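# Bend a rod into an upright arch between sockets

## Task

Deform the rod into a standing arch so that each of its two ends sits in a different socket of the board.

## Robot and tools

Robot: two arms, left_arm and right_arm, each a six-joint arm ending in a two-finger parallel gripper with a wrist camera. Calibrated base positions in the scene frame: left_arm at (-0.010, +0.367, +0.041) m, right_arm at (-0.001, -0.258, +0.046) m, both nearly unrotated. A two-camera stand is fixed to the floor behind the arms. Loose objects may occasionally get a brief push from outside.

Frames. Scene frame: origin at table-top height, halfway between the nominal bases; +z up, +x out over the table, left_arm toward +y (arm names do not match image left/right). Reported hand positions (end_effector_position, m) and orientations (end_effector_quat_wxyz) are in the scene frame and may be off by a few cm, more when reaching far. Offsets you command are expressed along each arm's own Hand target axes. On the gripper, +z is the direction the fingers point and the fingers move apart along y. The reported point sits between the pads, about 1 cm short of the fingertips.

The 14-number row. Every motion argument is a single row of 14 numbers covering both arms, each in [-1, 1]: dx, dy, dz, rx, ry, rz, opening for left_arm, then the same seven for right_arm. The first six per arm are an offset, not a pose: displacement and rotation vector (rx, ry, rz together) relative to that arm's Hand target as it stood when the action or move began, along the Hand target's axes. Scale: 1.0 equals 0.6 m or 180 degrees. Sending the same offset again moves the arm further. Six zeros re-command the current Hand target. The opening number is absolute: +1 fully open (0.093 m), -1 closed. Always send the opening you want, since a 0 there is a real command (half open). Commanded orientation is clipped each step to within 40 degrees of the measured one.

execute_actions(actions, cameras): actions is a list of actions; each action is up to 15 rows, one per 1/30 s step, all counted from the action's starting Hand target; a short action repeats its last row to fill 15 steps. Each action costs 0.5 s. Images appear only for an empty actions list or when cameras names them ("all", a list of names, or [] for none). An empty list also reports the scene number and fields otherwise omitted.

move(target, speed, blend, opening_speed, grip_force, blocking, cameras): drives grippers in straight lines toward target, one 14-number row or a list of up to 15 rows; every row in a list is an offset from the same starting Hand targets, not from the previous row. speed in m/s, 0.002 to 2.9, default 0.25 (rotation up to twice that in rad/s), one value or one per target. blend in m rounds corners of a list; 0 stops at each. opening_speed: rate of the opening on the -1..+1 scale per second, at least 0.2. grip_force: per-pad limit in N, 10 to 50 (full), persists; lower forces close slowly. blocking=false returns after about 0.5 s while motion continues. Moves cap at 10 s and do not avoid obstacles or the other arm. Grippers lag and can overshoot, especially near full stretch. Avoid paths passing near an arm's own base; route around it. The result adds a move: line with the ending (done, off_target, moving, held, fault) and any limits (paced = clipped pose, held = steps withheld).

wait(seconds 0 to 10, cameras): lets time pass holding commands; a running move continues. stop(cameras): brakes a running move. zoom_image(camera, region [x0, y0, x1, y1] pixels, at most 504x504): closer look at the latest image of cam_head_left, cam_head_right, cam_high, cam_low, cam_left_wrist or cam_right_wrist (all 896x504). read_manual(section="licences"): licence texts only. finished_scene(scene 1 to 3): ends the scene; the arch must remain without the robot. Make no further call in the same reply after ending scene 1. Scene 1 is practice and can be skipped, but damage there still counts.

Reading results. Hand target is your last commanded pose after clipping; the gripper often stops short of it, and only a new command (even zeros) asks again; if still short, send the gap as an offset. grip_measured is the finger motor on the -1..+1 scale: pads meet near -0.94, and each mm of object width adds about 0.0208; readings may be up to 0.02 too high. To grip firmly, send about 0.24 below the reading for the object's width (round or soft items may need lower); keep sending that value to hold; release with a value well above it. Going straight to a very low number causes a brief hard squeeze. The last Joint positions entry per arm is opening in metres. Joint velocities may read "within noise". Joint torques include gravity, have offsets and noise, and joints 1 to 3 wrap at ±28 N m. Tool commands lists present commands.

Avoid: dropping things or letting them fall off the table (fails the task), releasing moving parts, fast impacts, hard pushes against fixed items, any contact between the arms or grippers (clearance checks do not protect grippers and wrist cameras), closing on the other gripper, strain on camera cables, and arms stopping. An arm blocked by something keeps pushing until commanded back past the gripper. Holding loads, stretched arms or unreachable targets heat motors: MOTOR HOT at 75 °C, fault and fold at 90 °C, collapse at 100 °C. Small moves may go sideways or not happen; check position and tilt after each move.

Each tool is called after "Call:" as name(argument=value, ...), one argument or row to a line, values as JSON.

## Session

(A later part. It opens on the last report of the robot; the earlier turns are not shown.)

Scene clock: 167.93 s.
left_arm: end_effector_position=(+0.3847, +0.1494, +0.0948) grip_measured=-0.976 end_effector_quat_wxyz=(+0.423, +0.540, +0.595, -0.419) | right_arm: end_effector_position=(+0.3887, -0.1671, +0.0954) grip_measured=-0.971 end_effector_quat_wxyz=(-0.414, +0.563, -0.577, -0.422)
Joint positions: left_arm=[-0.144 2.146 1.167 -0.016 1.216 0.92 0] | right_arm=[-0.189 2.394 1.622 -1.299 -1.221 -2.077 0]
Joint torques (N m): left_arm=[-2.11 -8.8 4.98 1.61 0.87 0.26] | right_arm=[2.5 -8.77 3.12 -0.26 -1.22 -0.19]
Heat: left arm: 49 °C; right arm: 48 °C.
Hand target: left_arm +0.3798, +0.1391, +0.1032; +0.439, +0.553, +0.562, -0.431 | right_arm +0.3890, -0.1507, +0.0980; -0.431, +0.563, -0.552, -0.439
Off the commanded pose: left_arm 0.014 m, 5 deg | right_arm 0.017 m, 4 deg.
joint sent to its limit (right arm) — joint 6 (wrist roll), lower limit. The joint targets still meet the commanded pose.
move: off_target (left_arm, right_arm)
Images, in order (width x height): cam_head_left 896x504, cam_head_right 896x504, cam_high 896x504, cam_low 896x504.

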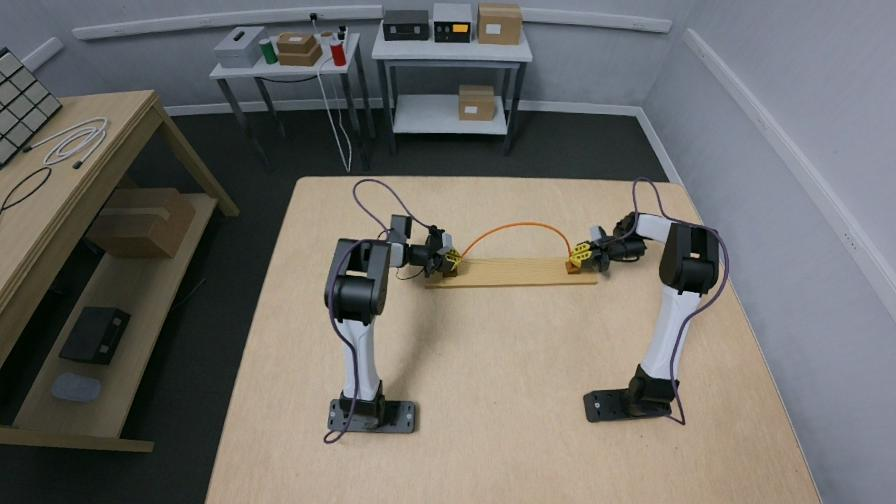

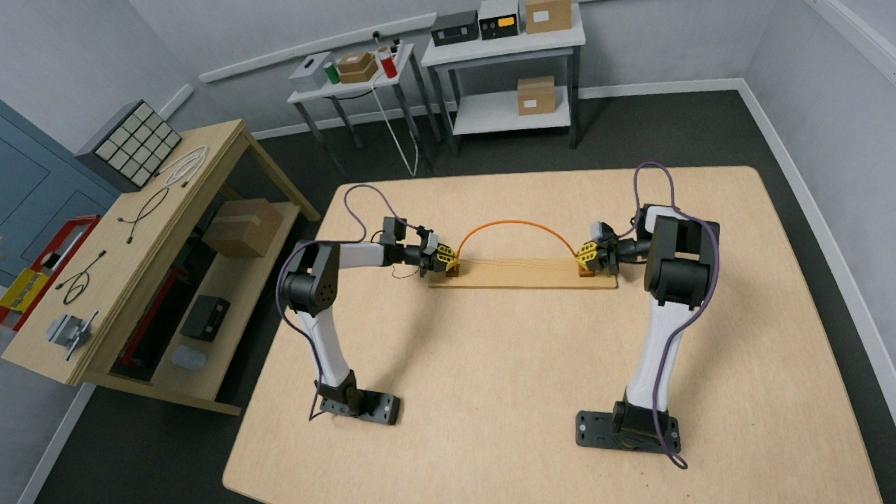

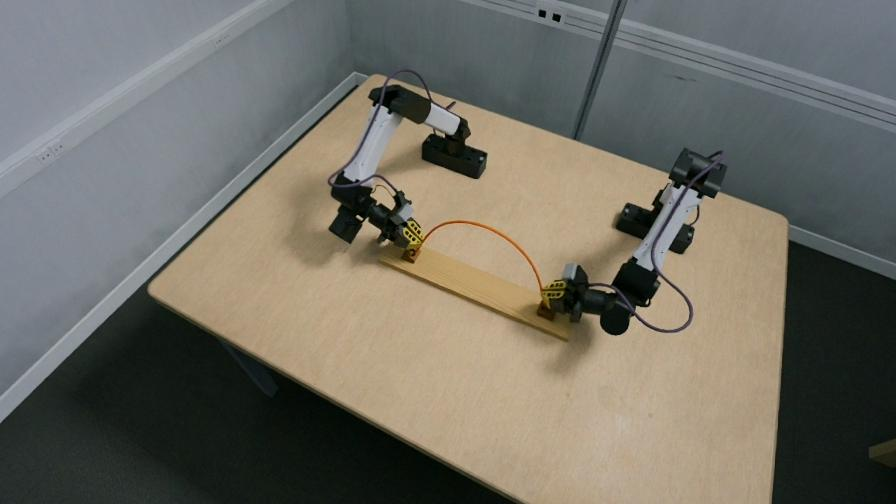

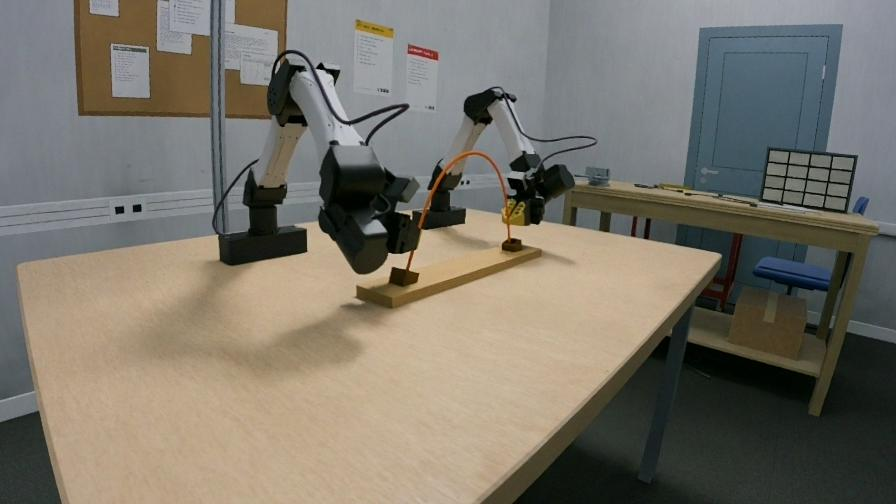

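Call:
zoom_image(
  camera="cam_low",
  region=[380, 235, 440, 285],
)

Call:
zoom_image(
  camera="cam_low",
  region=[485, 210, 545, 260],
)

Call:
zoom_image(
  camera="cam_head_right",
  region=[425, 235, 485, 285],
)

Call:
zoom_image(
  camera="cam_head_left",
  region=[545, 235, 605, 285],
)

Call:
zoom_image(
  camera="cam_high",
  region=[385, 220, 445, 270],
)

Call:
zoom_image(
  camera="cam_high",
  region=[515, 275, 575, 325],
)

Scaled by 8.400 from the camera's 896x504 image, which has a finer 1280x720 frame.

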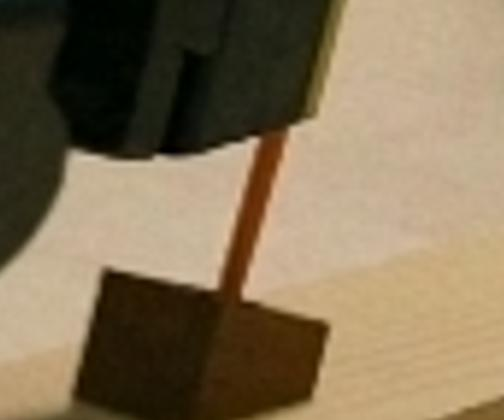

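Scaled by 8.400 from the camera's 896x504 image, which has a finer 1280x720 frame.

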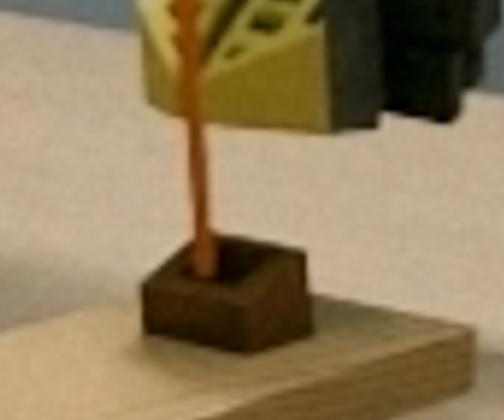

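Scaled by 8.400 from the camera's 896x504 image, which has a finer 1280x720 frame.

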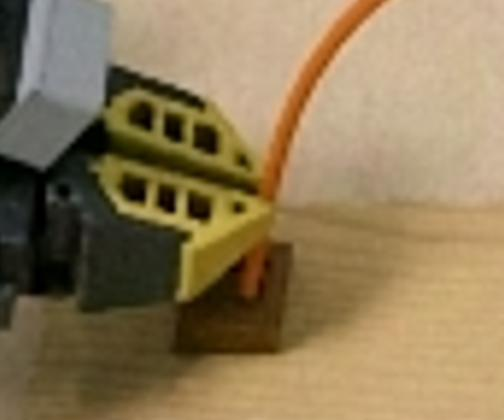

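Scaled by 8.400 from the camera's 896x504 image, which has a finer 1280x720 frame.

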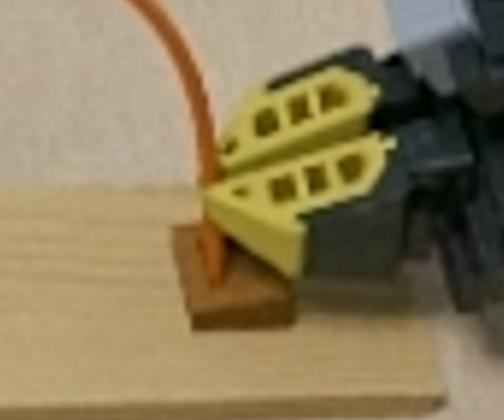

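Scaled by 8.400 from the camera's 896x504 image, which has a finer 1280x720 frame.

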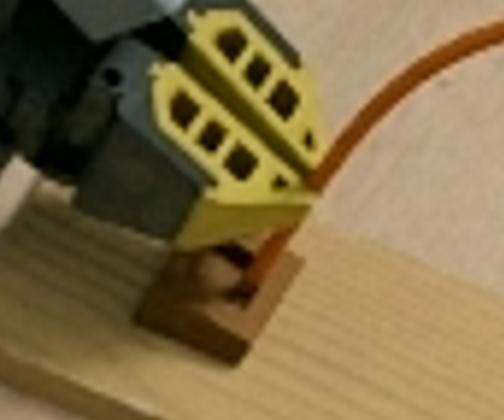

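Scaled by 8.400 from the camera's 896x504 image, which has a finer 1280x720 frame.

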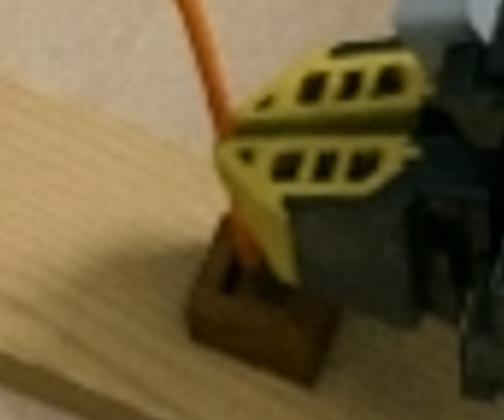

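Call:
move(
  target=[0.0214, 0, -0.0032, 0, 0, 0, -1, 0.021, 0, -0.0016, 0, 0, 0, -1],
  speed=0.06,
  cameras=["cam_head_left", "cam_head_right", "cam_low", "cam_high"],
)

Call:
zoom_image(
  camera="cam_low",
  region=[380, 235, 440, 285],
)

Call:
zoom_image(
  camera="cam_low",
  region=[485, 210, 545, 260],
)

Call:
zoom_image(
  camera="cam_head_right",
  region=[425, 235, 485, 285],
)

Call:
zoom_image(
  camera="cam_head_left",
  region=[545, 235, 605, 285],
)

Call:
zoom_image(
  camera="cam_high",
  region=[385, 220, 445, 270],
)

Call:
zoom_image(
  camera="cam_high",
  region=[515, 275, 575, 325],
)

Scene clock: 185.10 s.
left_arm: end_effector_position=(+0.3847, +0.1529, +0.0872) grip_measured=-0.976 end_effector_quat_wxyz=(+0.427, +0.540, +0.590, -0.422) | right_arm: end_effector_position=(+0.3897, -0.1659, +0.0939) grip_measured=-0.971 end_effector_quat_wxyz=(-0.422, +0.554, -0.577, -0.427)
Joint positions: left_arm=[-0.133 2.172 1.167 -0.006 1.234 0.945 0] | right_arm=[-0.189 2.404 1.616 -1.29 -1.245 -2.077 0]
Joint torques (N m): left_arm=[-1.95 -8.54 4.59 1.55 0.8 0.28] | right_arm=[1.74 -7.86 2.76 -0.03 -0.93 -0.19]
Heat: left arm: 50 °C; right arm: 48 °C.
Hand target: left_arm +0.3797, +0.1441, +0.0912; +0.439, +0.553, +0.562, -0.431 | right_arm +0.3891, -0.1547, +0.0860; -0.431, +0.563, -0.552, -0.439
Off the commanded pose: left_arm 0.011 m, 4 deg | right_arm 0.014 m, 3 deg.
joint sent to its limit (right arm) — joint 6 (wrist roll), lower limit. The joint targets still meet the commanded pose.
move: off_target (left_arm, right_arm)
Images, in order (width x height): cam_head_left 896x504, cam_head_right 896x504, cam_high 896x504, cam_low 896x504.

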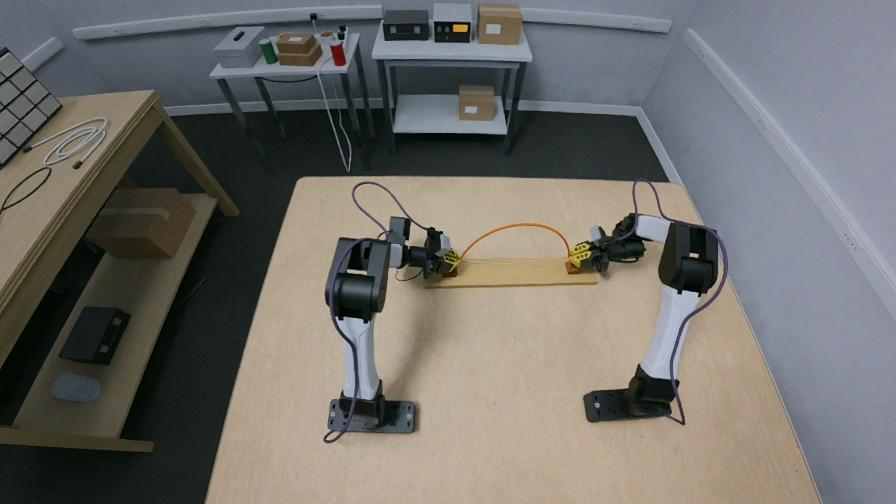

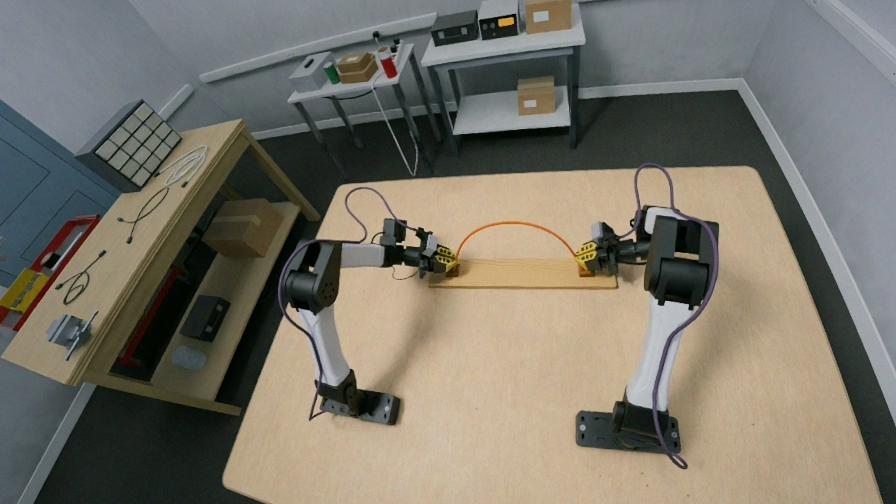

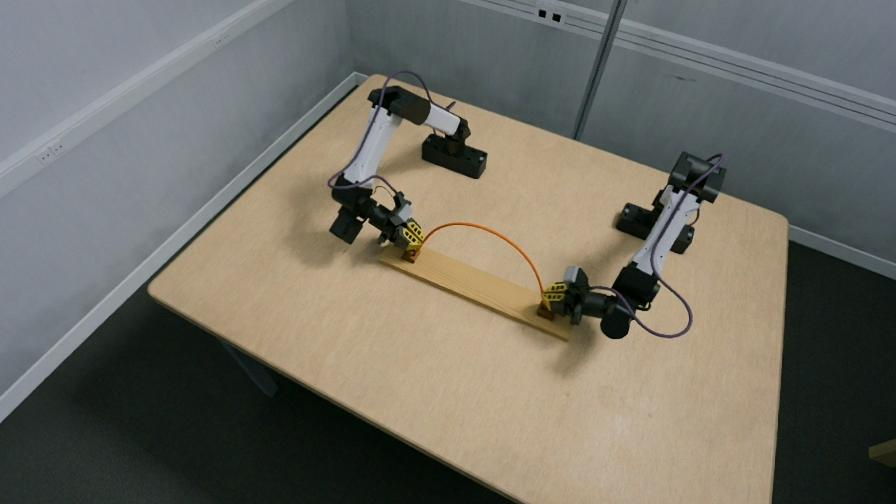

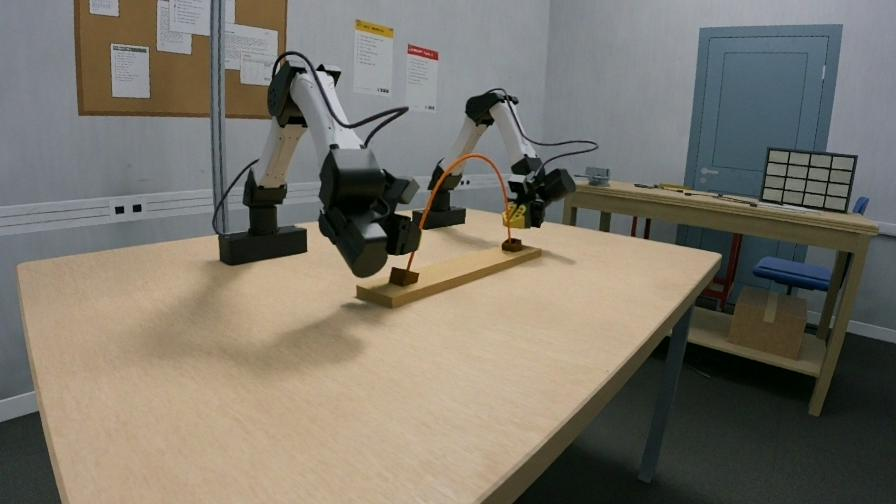

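Scaled by 8.400 from the camera's 896x504 image, which has a finer 1280x720 frame.

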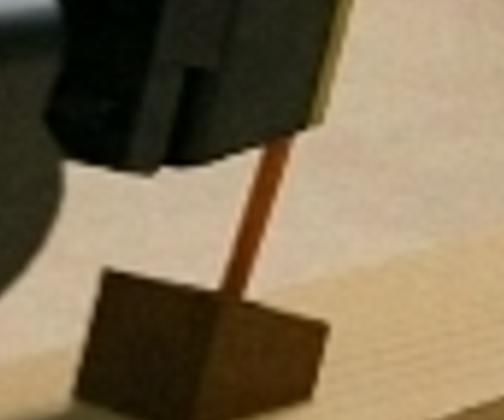

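Scaled by 8.400 from the camera's 896x504 image, which has a finer 1280x720 frame.

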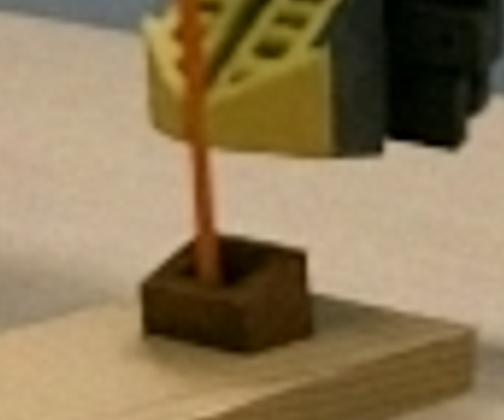

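Scaled by 8.400 from the camera's 896x504 image, which has a finer 1280x720 frame.

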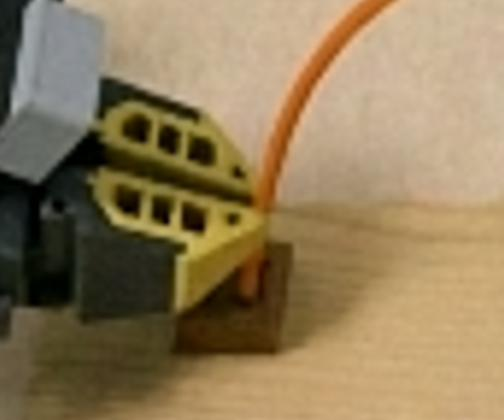

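Scaled by 8.400 from the camera's 896x504 image, which has a finer 1280x720 frame.

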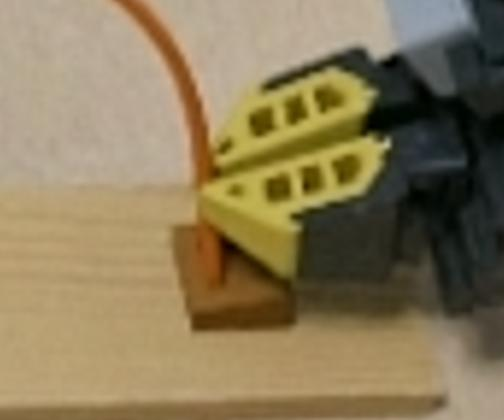

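Scaled by 8.400 from the camera's 896x504 image, which has a finer 1280x720 frame.

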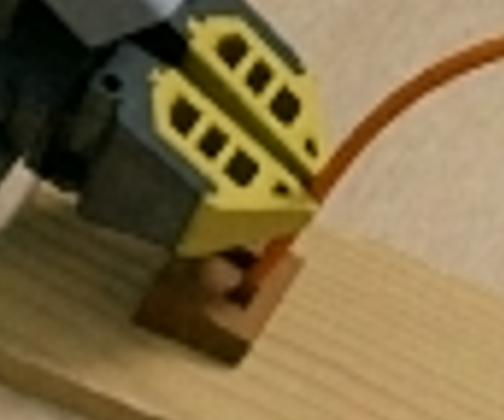

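Scaled by 8.400 from the camera's 896x504 image, which has a finer 1280x720 frame.

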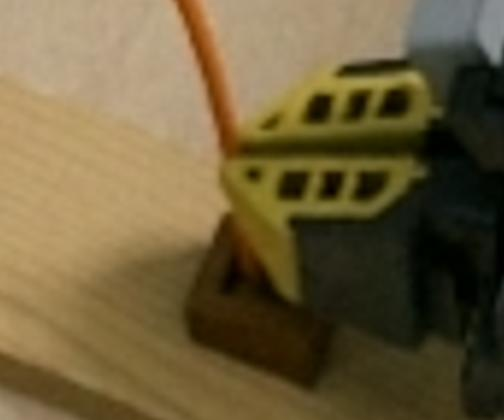

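Call:
zoom_image(
  camera="cam_high",
  region=[398, 242, 426, 266],
)

Call:
zoom_image(
  camera="cam_head_left",
  region=[560, 255, 588, 279],
)

Call:
zoom_image(
  camera="cam_head_right",
  region=[570, 255, 598, 279],
)

Call:
zoom_image(
  camera="cam_low",
  region=[390, 260, 418, 284],
)

Scaled by 18.000 from the camera's 896x504 image, which has a finer 1280x720 frame.

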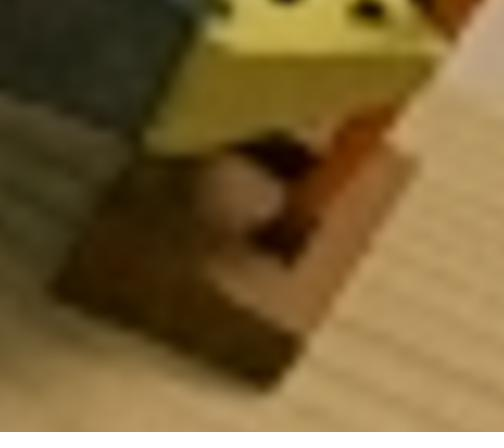

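Scaled by 18.000 from the camera's 896x504 image, which has a finer 1280x720 frame.

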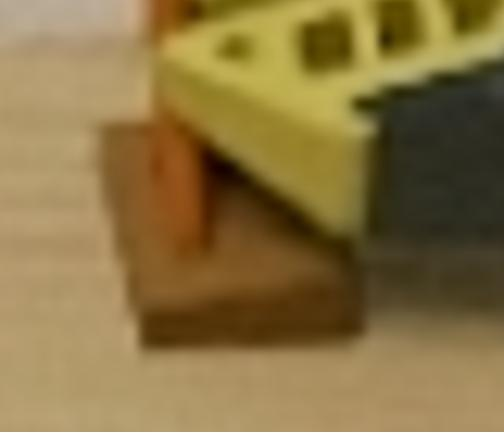

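Scaled by 18.000 from the camera's 896x504 image, which has a finer 1280x720 frame.

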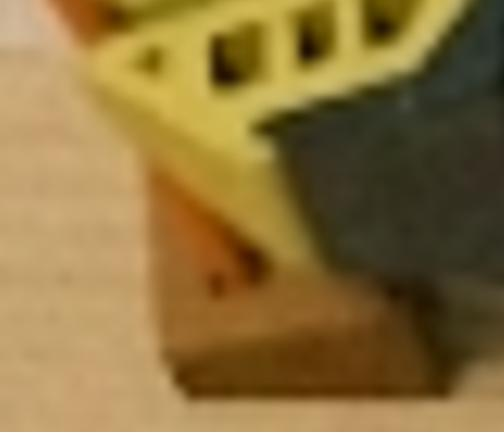

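Scaled by 18.000 from the camera's 896x504 image, which has a finer 1280x720 frame.

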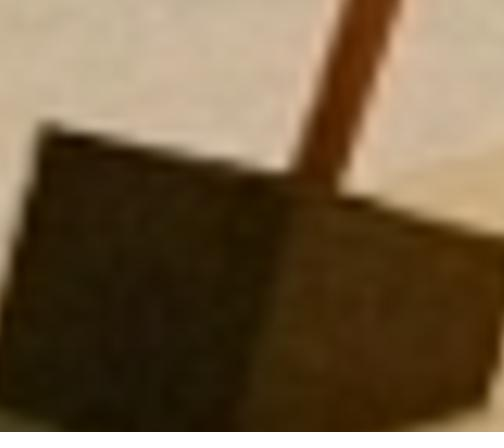

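Call:
move(
  target=[0, 0, 0, 0, 0, 0, -1, -0.0036, -0.0031, -0.013, 0, 0, 0, -1],
  speed=0.06,
  cameras=["cam_head_left", "cam_head_right", "cam_low", "cam_high"],
)

Call:
zoom_image(
  camera="cam_high",
  region=[398, 242, 426, 266],
)

Call:
zoom_image(
  camera="cam_head_left",
  region=[560, 255, 588, 279],
)

Call:
zoom_image(
  camera="cam_head_right",
  region=[570, 255, 598, 279],
)

Call:
zoom_image(
  camera="cam_low",
  region=[390, 260, 418, 284],
)

Call:
zoom_image(
  camera="cam_head_right",
  region=[440, 255, 468, 279],
)

Call:
zoom_image(
  camera="cam_low",
  region=[498, 230, 526, 254],
)

Scene clock: 218.10 s.
left_arm: end_effector_position=(+0.3848, +0.1529, +0.0872) grip_measured=-0.976 end_effector_quat_wxyz=(+0.427, +0.540, +0.590, -0.422) | right_arm: end_effector_position=(+0.3901, -0.1670, +0.0941) grip_measured=-0.971 end_effector_quat_wxyz=(-0.423, +0.553, -0.577, -0.426)
Joint positions: left_arm=[-0.133 2.172 1.167 -0.005 1.234 0.946 0] | right_arm=[-0.192 2.404 1.616 -1.29 -1.247 -2.077 0]
Joint torques (N m): left_arm=[-1.95 -8.5 4.59 1.55 0.79 0.29] | right_arm=[0.62 -8.27 3.79 -0.21 -0.82 -0.2]
Motor temperatures (°C): left_arm=[30 50 39 34 30 29 32] | right_arm=[28 50 38 31 33 31 32]
Heat: left arm: 50 °C; right arm: 50 °C.
Hand target: left_arm +0.3798, +0.1441, +0.0912; +0.439, +0.553, +0.562, -0.431 | right_arm +0.3911, -0.1618, +0.0900; -0.431, +0.563, -0.552, -0.439
Off the commanded pose: left_arm 0.011 m, 4 deg | right_arm 0.007 m, 4 deg.
joint sent to its limit (right arm) — joint 6 (wrist roll), lower limit. The joint targets still meet the commanded pose.
move: off_target (left_arm, right_arm)
Images, in order (width x height): cam_head_left 896x504, cam_head_right 896x504, cam_high 896x504, cam_low 896x504.

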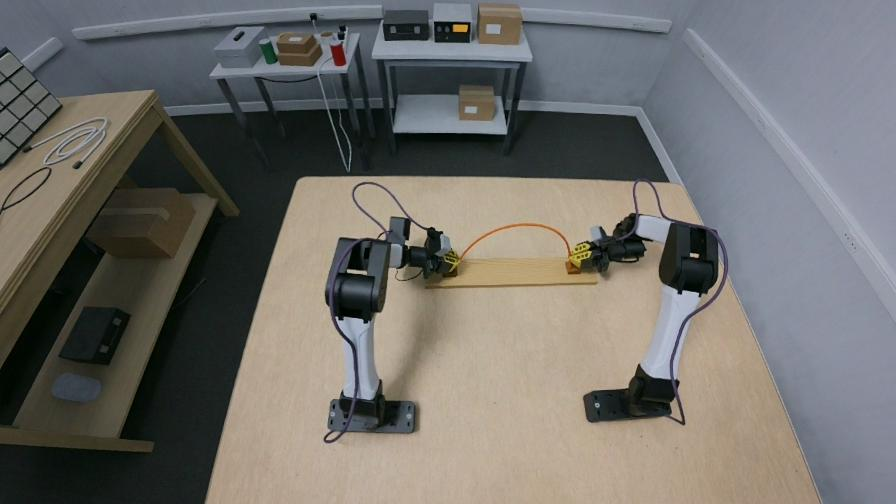

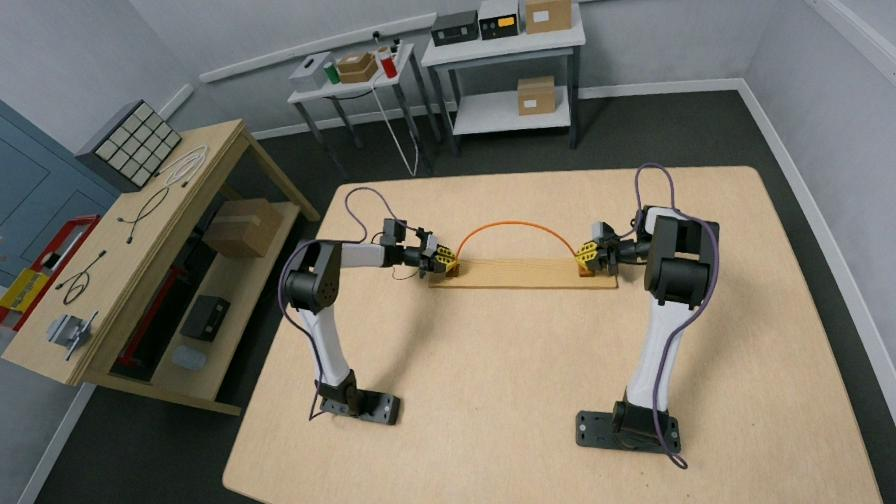

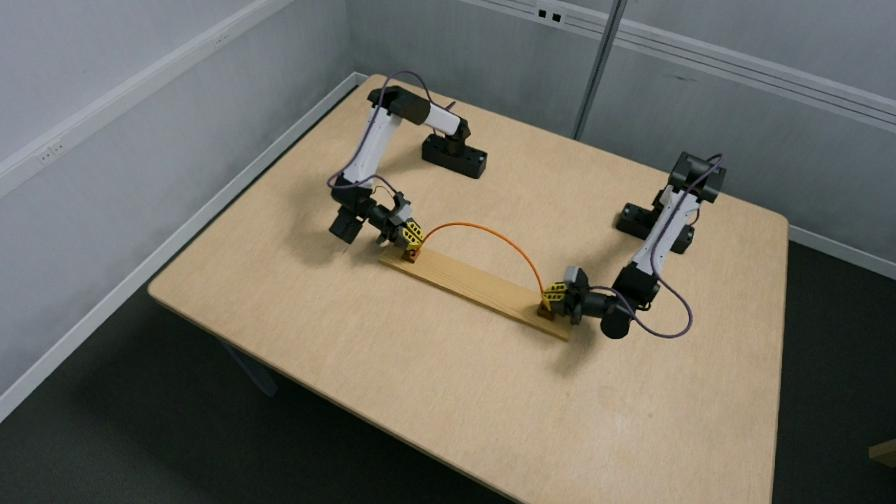

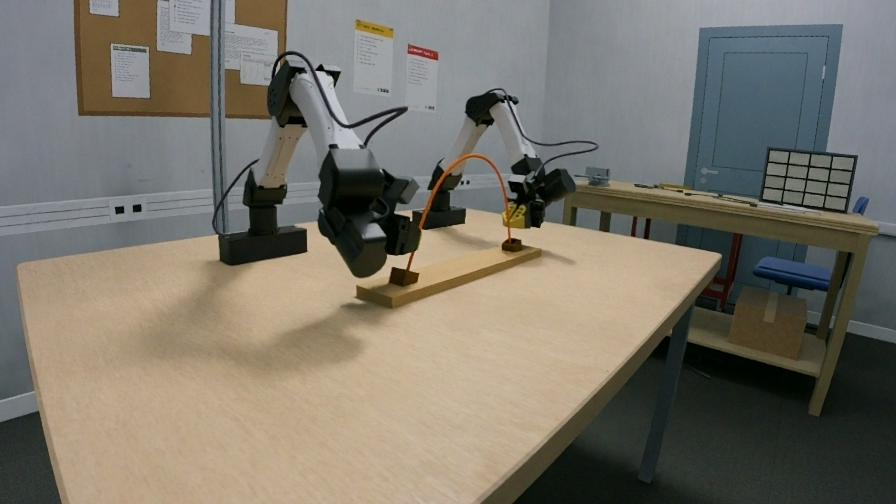

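Scaled by 18.000 from the camera's 896x504 image, which has a finer 1280x720 frame.

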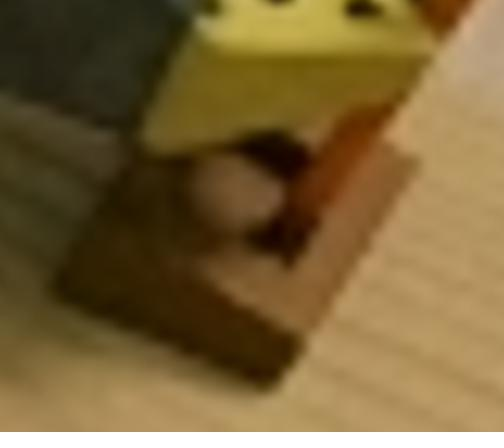

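Scaled by 18.000 from the camera's 896x504 image, which has a finer 1280x720 frame.

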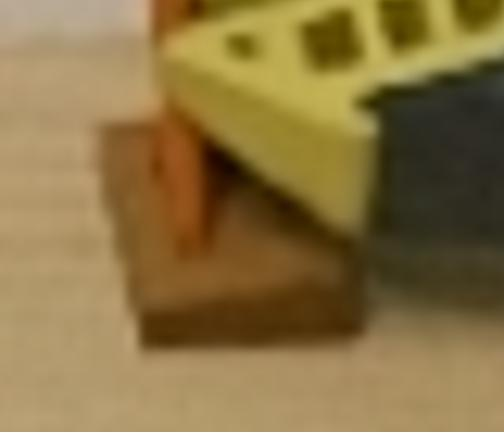

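Scaled by 18.000 from the camera's 896x504 image, which has a finer 1280x720 frame.

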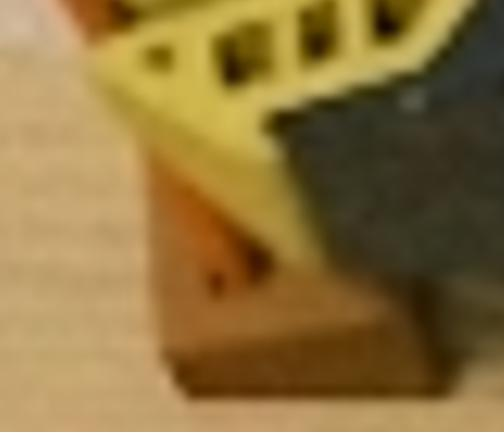

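Scaled by 18.000 from the camera's 896x504 image, which has a finer 1280x720 frame.

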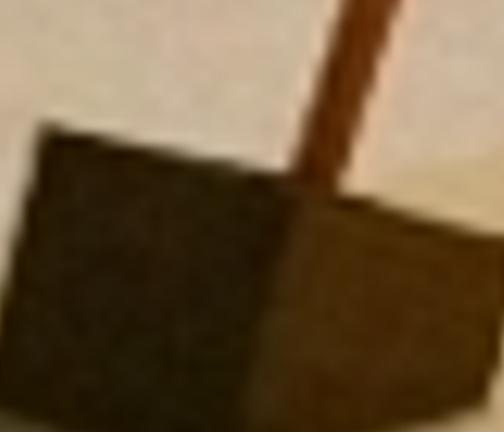

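Scaled by 18.000 from the camera's 896x504 image, which has a finer 1280x720 frame.

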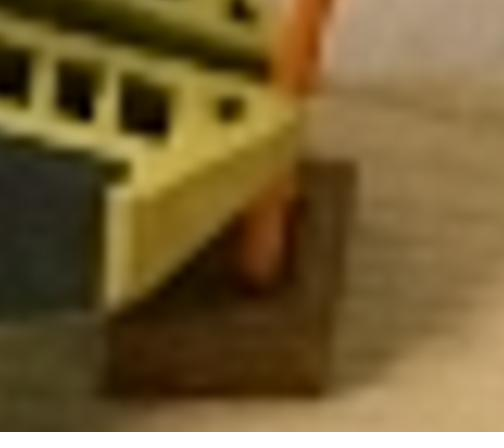

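Scaled by 18.000 from the camera's 896x504 image, which has a finer 1280x720 frame.

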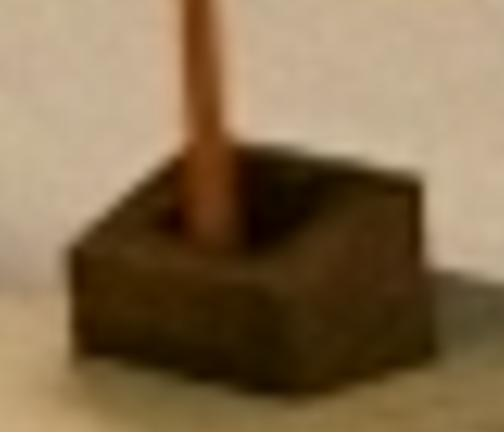

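Call:
move(
  target=[0.0174, 0, -0.0008, 0, 0, 0, -1, 0.0206, 0, 0, 0, 0, 0, -1],
  speed=0.06,
  cameras=["cam_head_left", "cam_head_right", "cam_low", "cam_high"],
)

Call:
zoom_image(
  camera="cam_high",
  region=[398, 242, 426, 266],
)

Call:
zoom_image(
  camera="cam_low",
  region=[380, 235, 440, 285],
)

Call:
zoom_image(
  camera="cam_low",
  region=[485, 210, 545, 260],
)

Call:
zoom_image(
  camera="cam_head_right",
  region=[440, 255, 468, 279],
)

Call:
zoom_image(
  camera="cam_head_left",
  region=[560, 255, 588, 279],
)

Scene clock: 232.53 s.
left_arm: end_effector_position=(+0.3841, +0.1537, +0.0861) grip_measured=-0.976 end_effector_quat_wxyz=(+0.435, +0.542, +0.576, -0.430) | right_arm: end_effector_position=(+0.3915, -0.1672, +0.0934) grip_measured=-0.971 end_effector_quat_wxyz=(-0.430, +0.544, -0.578, -0.431)
Joint positions: left_arm=[-0.127 2.191 1.167 0.018 1.27 0.959 0] | right_arm=[-0.194 2.415 1.616 -1.29 -1.267 -2.077 0]
Joint torques (N m): left_arm=[-1.84 -7.9 4.29 1.43 0.52 0.33] | right_arm=[0.21 -7.41 2.97 0.09 -0.56 -0.2]
Heat: left arm: 50 °C; right arm: 51 °C.
Hand target: left_arm +0.3797, +0.1472, +0.0812; +0.439, +0.553, +0.562, -0.431 | right_arm +0.3912, -0.1647, +0.0781; -0.431, +0.563, -0.552, -0.439
Off the commanded pose: left_arm 0.009 m, 2 deg | right_arm 0.016 m, 4 deg.
joint sent to its limit (right arm) — joint 6 (wrist roll), lower limit. The joint targets are off in orientation, not in position.
move: off_target (right_arm)
Images, in order (width x height): cam_head_left 896x504, cam_head_right 896x504, cam_high 896x504, cam_low 896x504.

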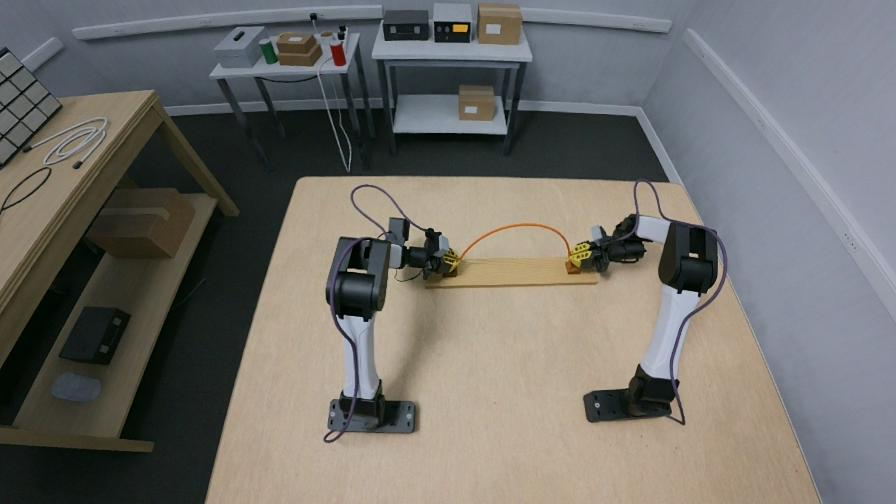

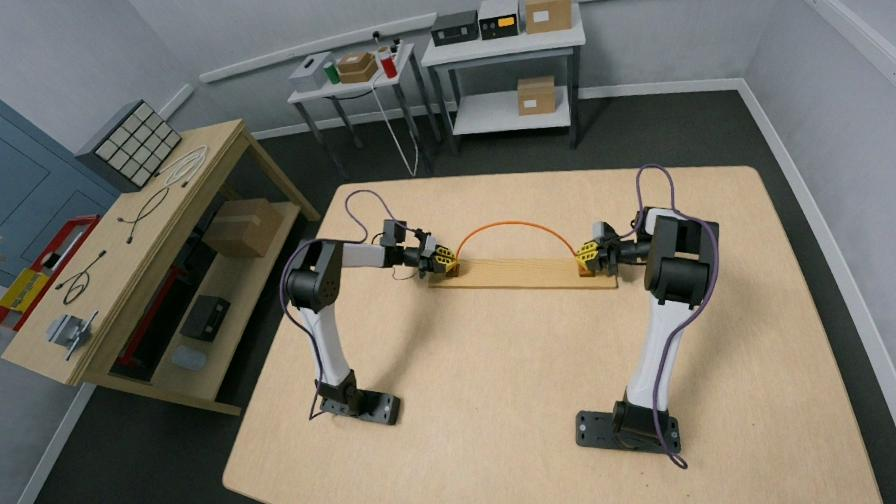

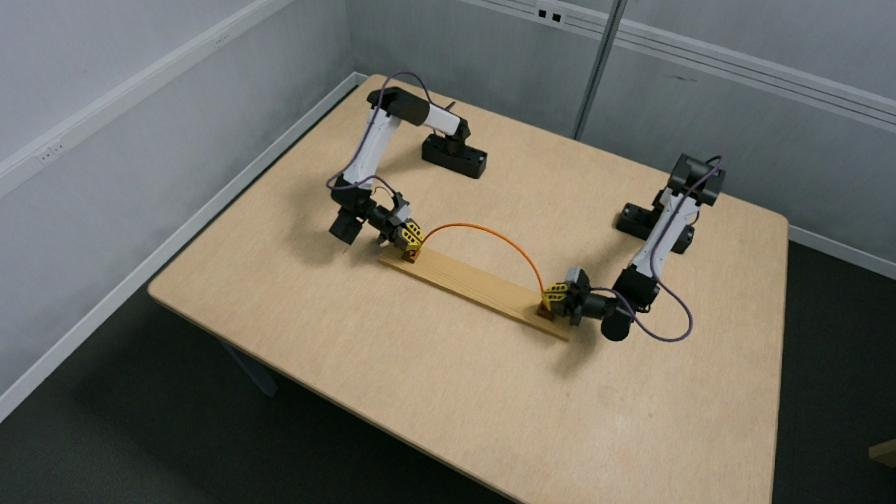

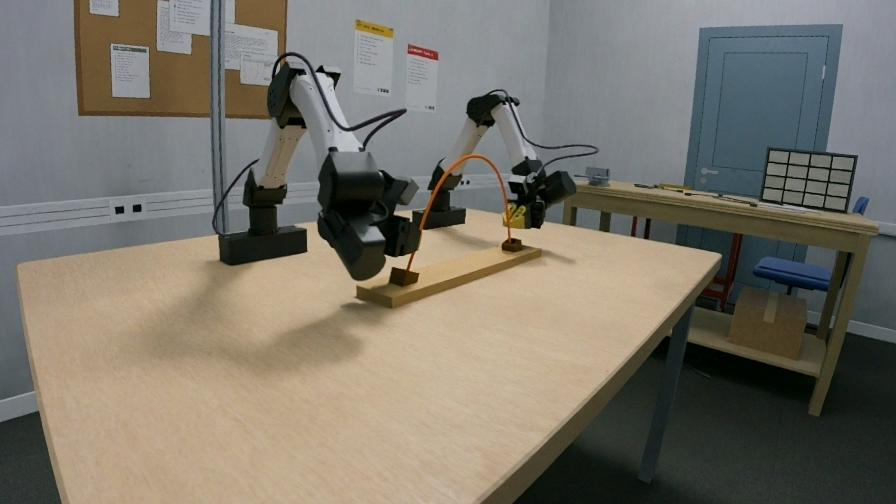

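Scaled by 18.000 from the camera's 896x504 image, which has a finer 1280x720 frame.

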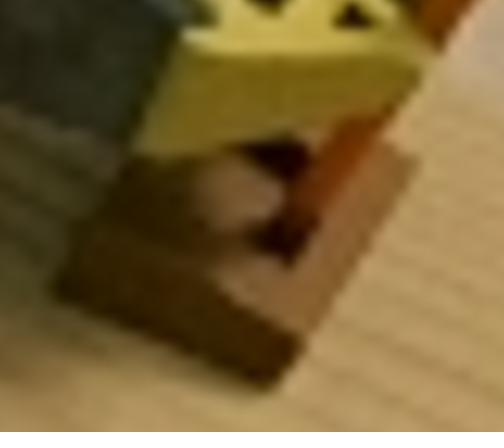

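Scaled by 8.400 from the camera's 896x504 image, which has a finer 1280x720 frame.

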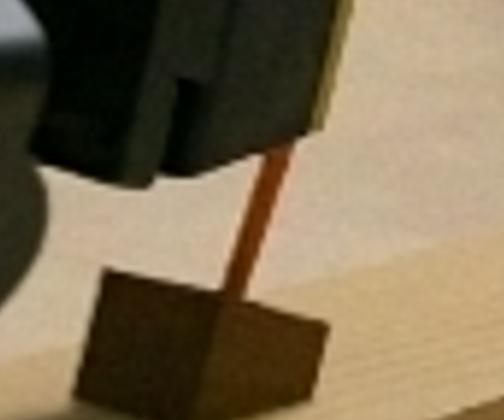

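Scaled by 8.400 from the camera's 896x504 image, which has a finer 1280x720 frame.

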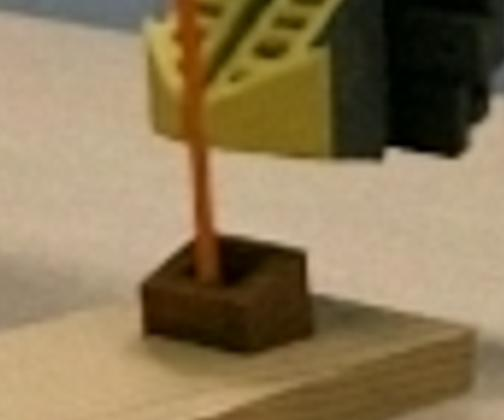

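Scaled by 18.000 from the camera's 896x504 image, which has a finer 1280x720 frame.

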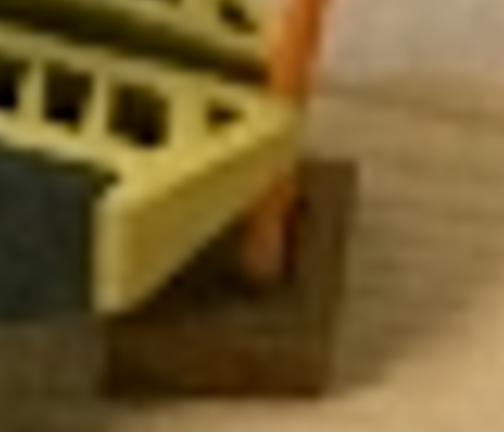

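Scaled by 18.000 from the camera's 896x504 image, which has a finer 1280x720 frame.

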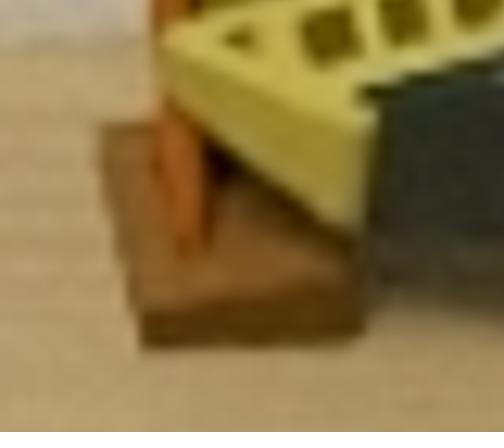

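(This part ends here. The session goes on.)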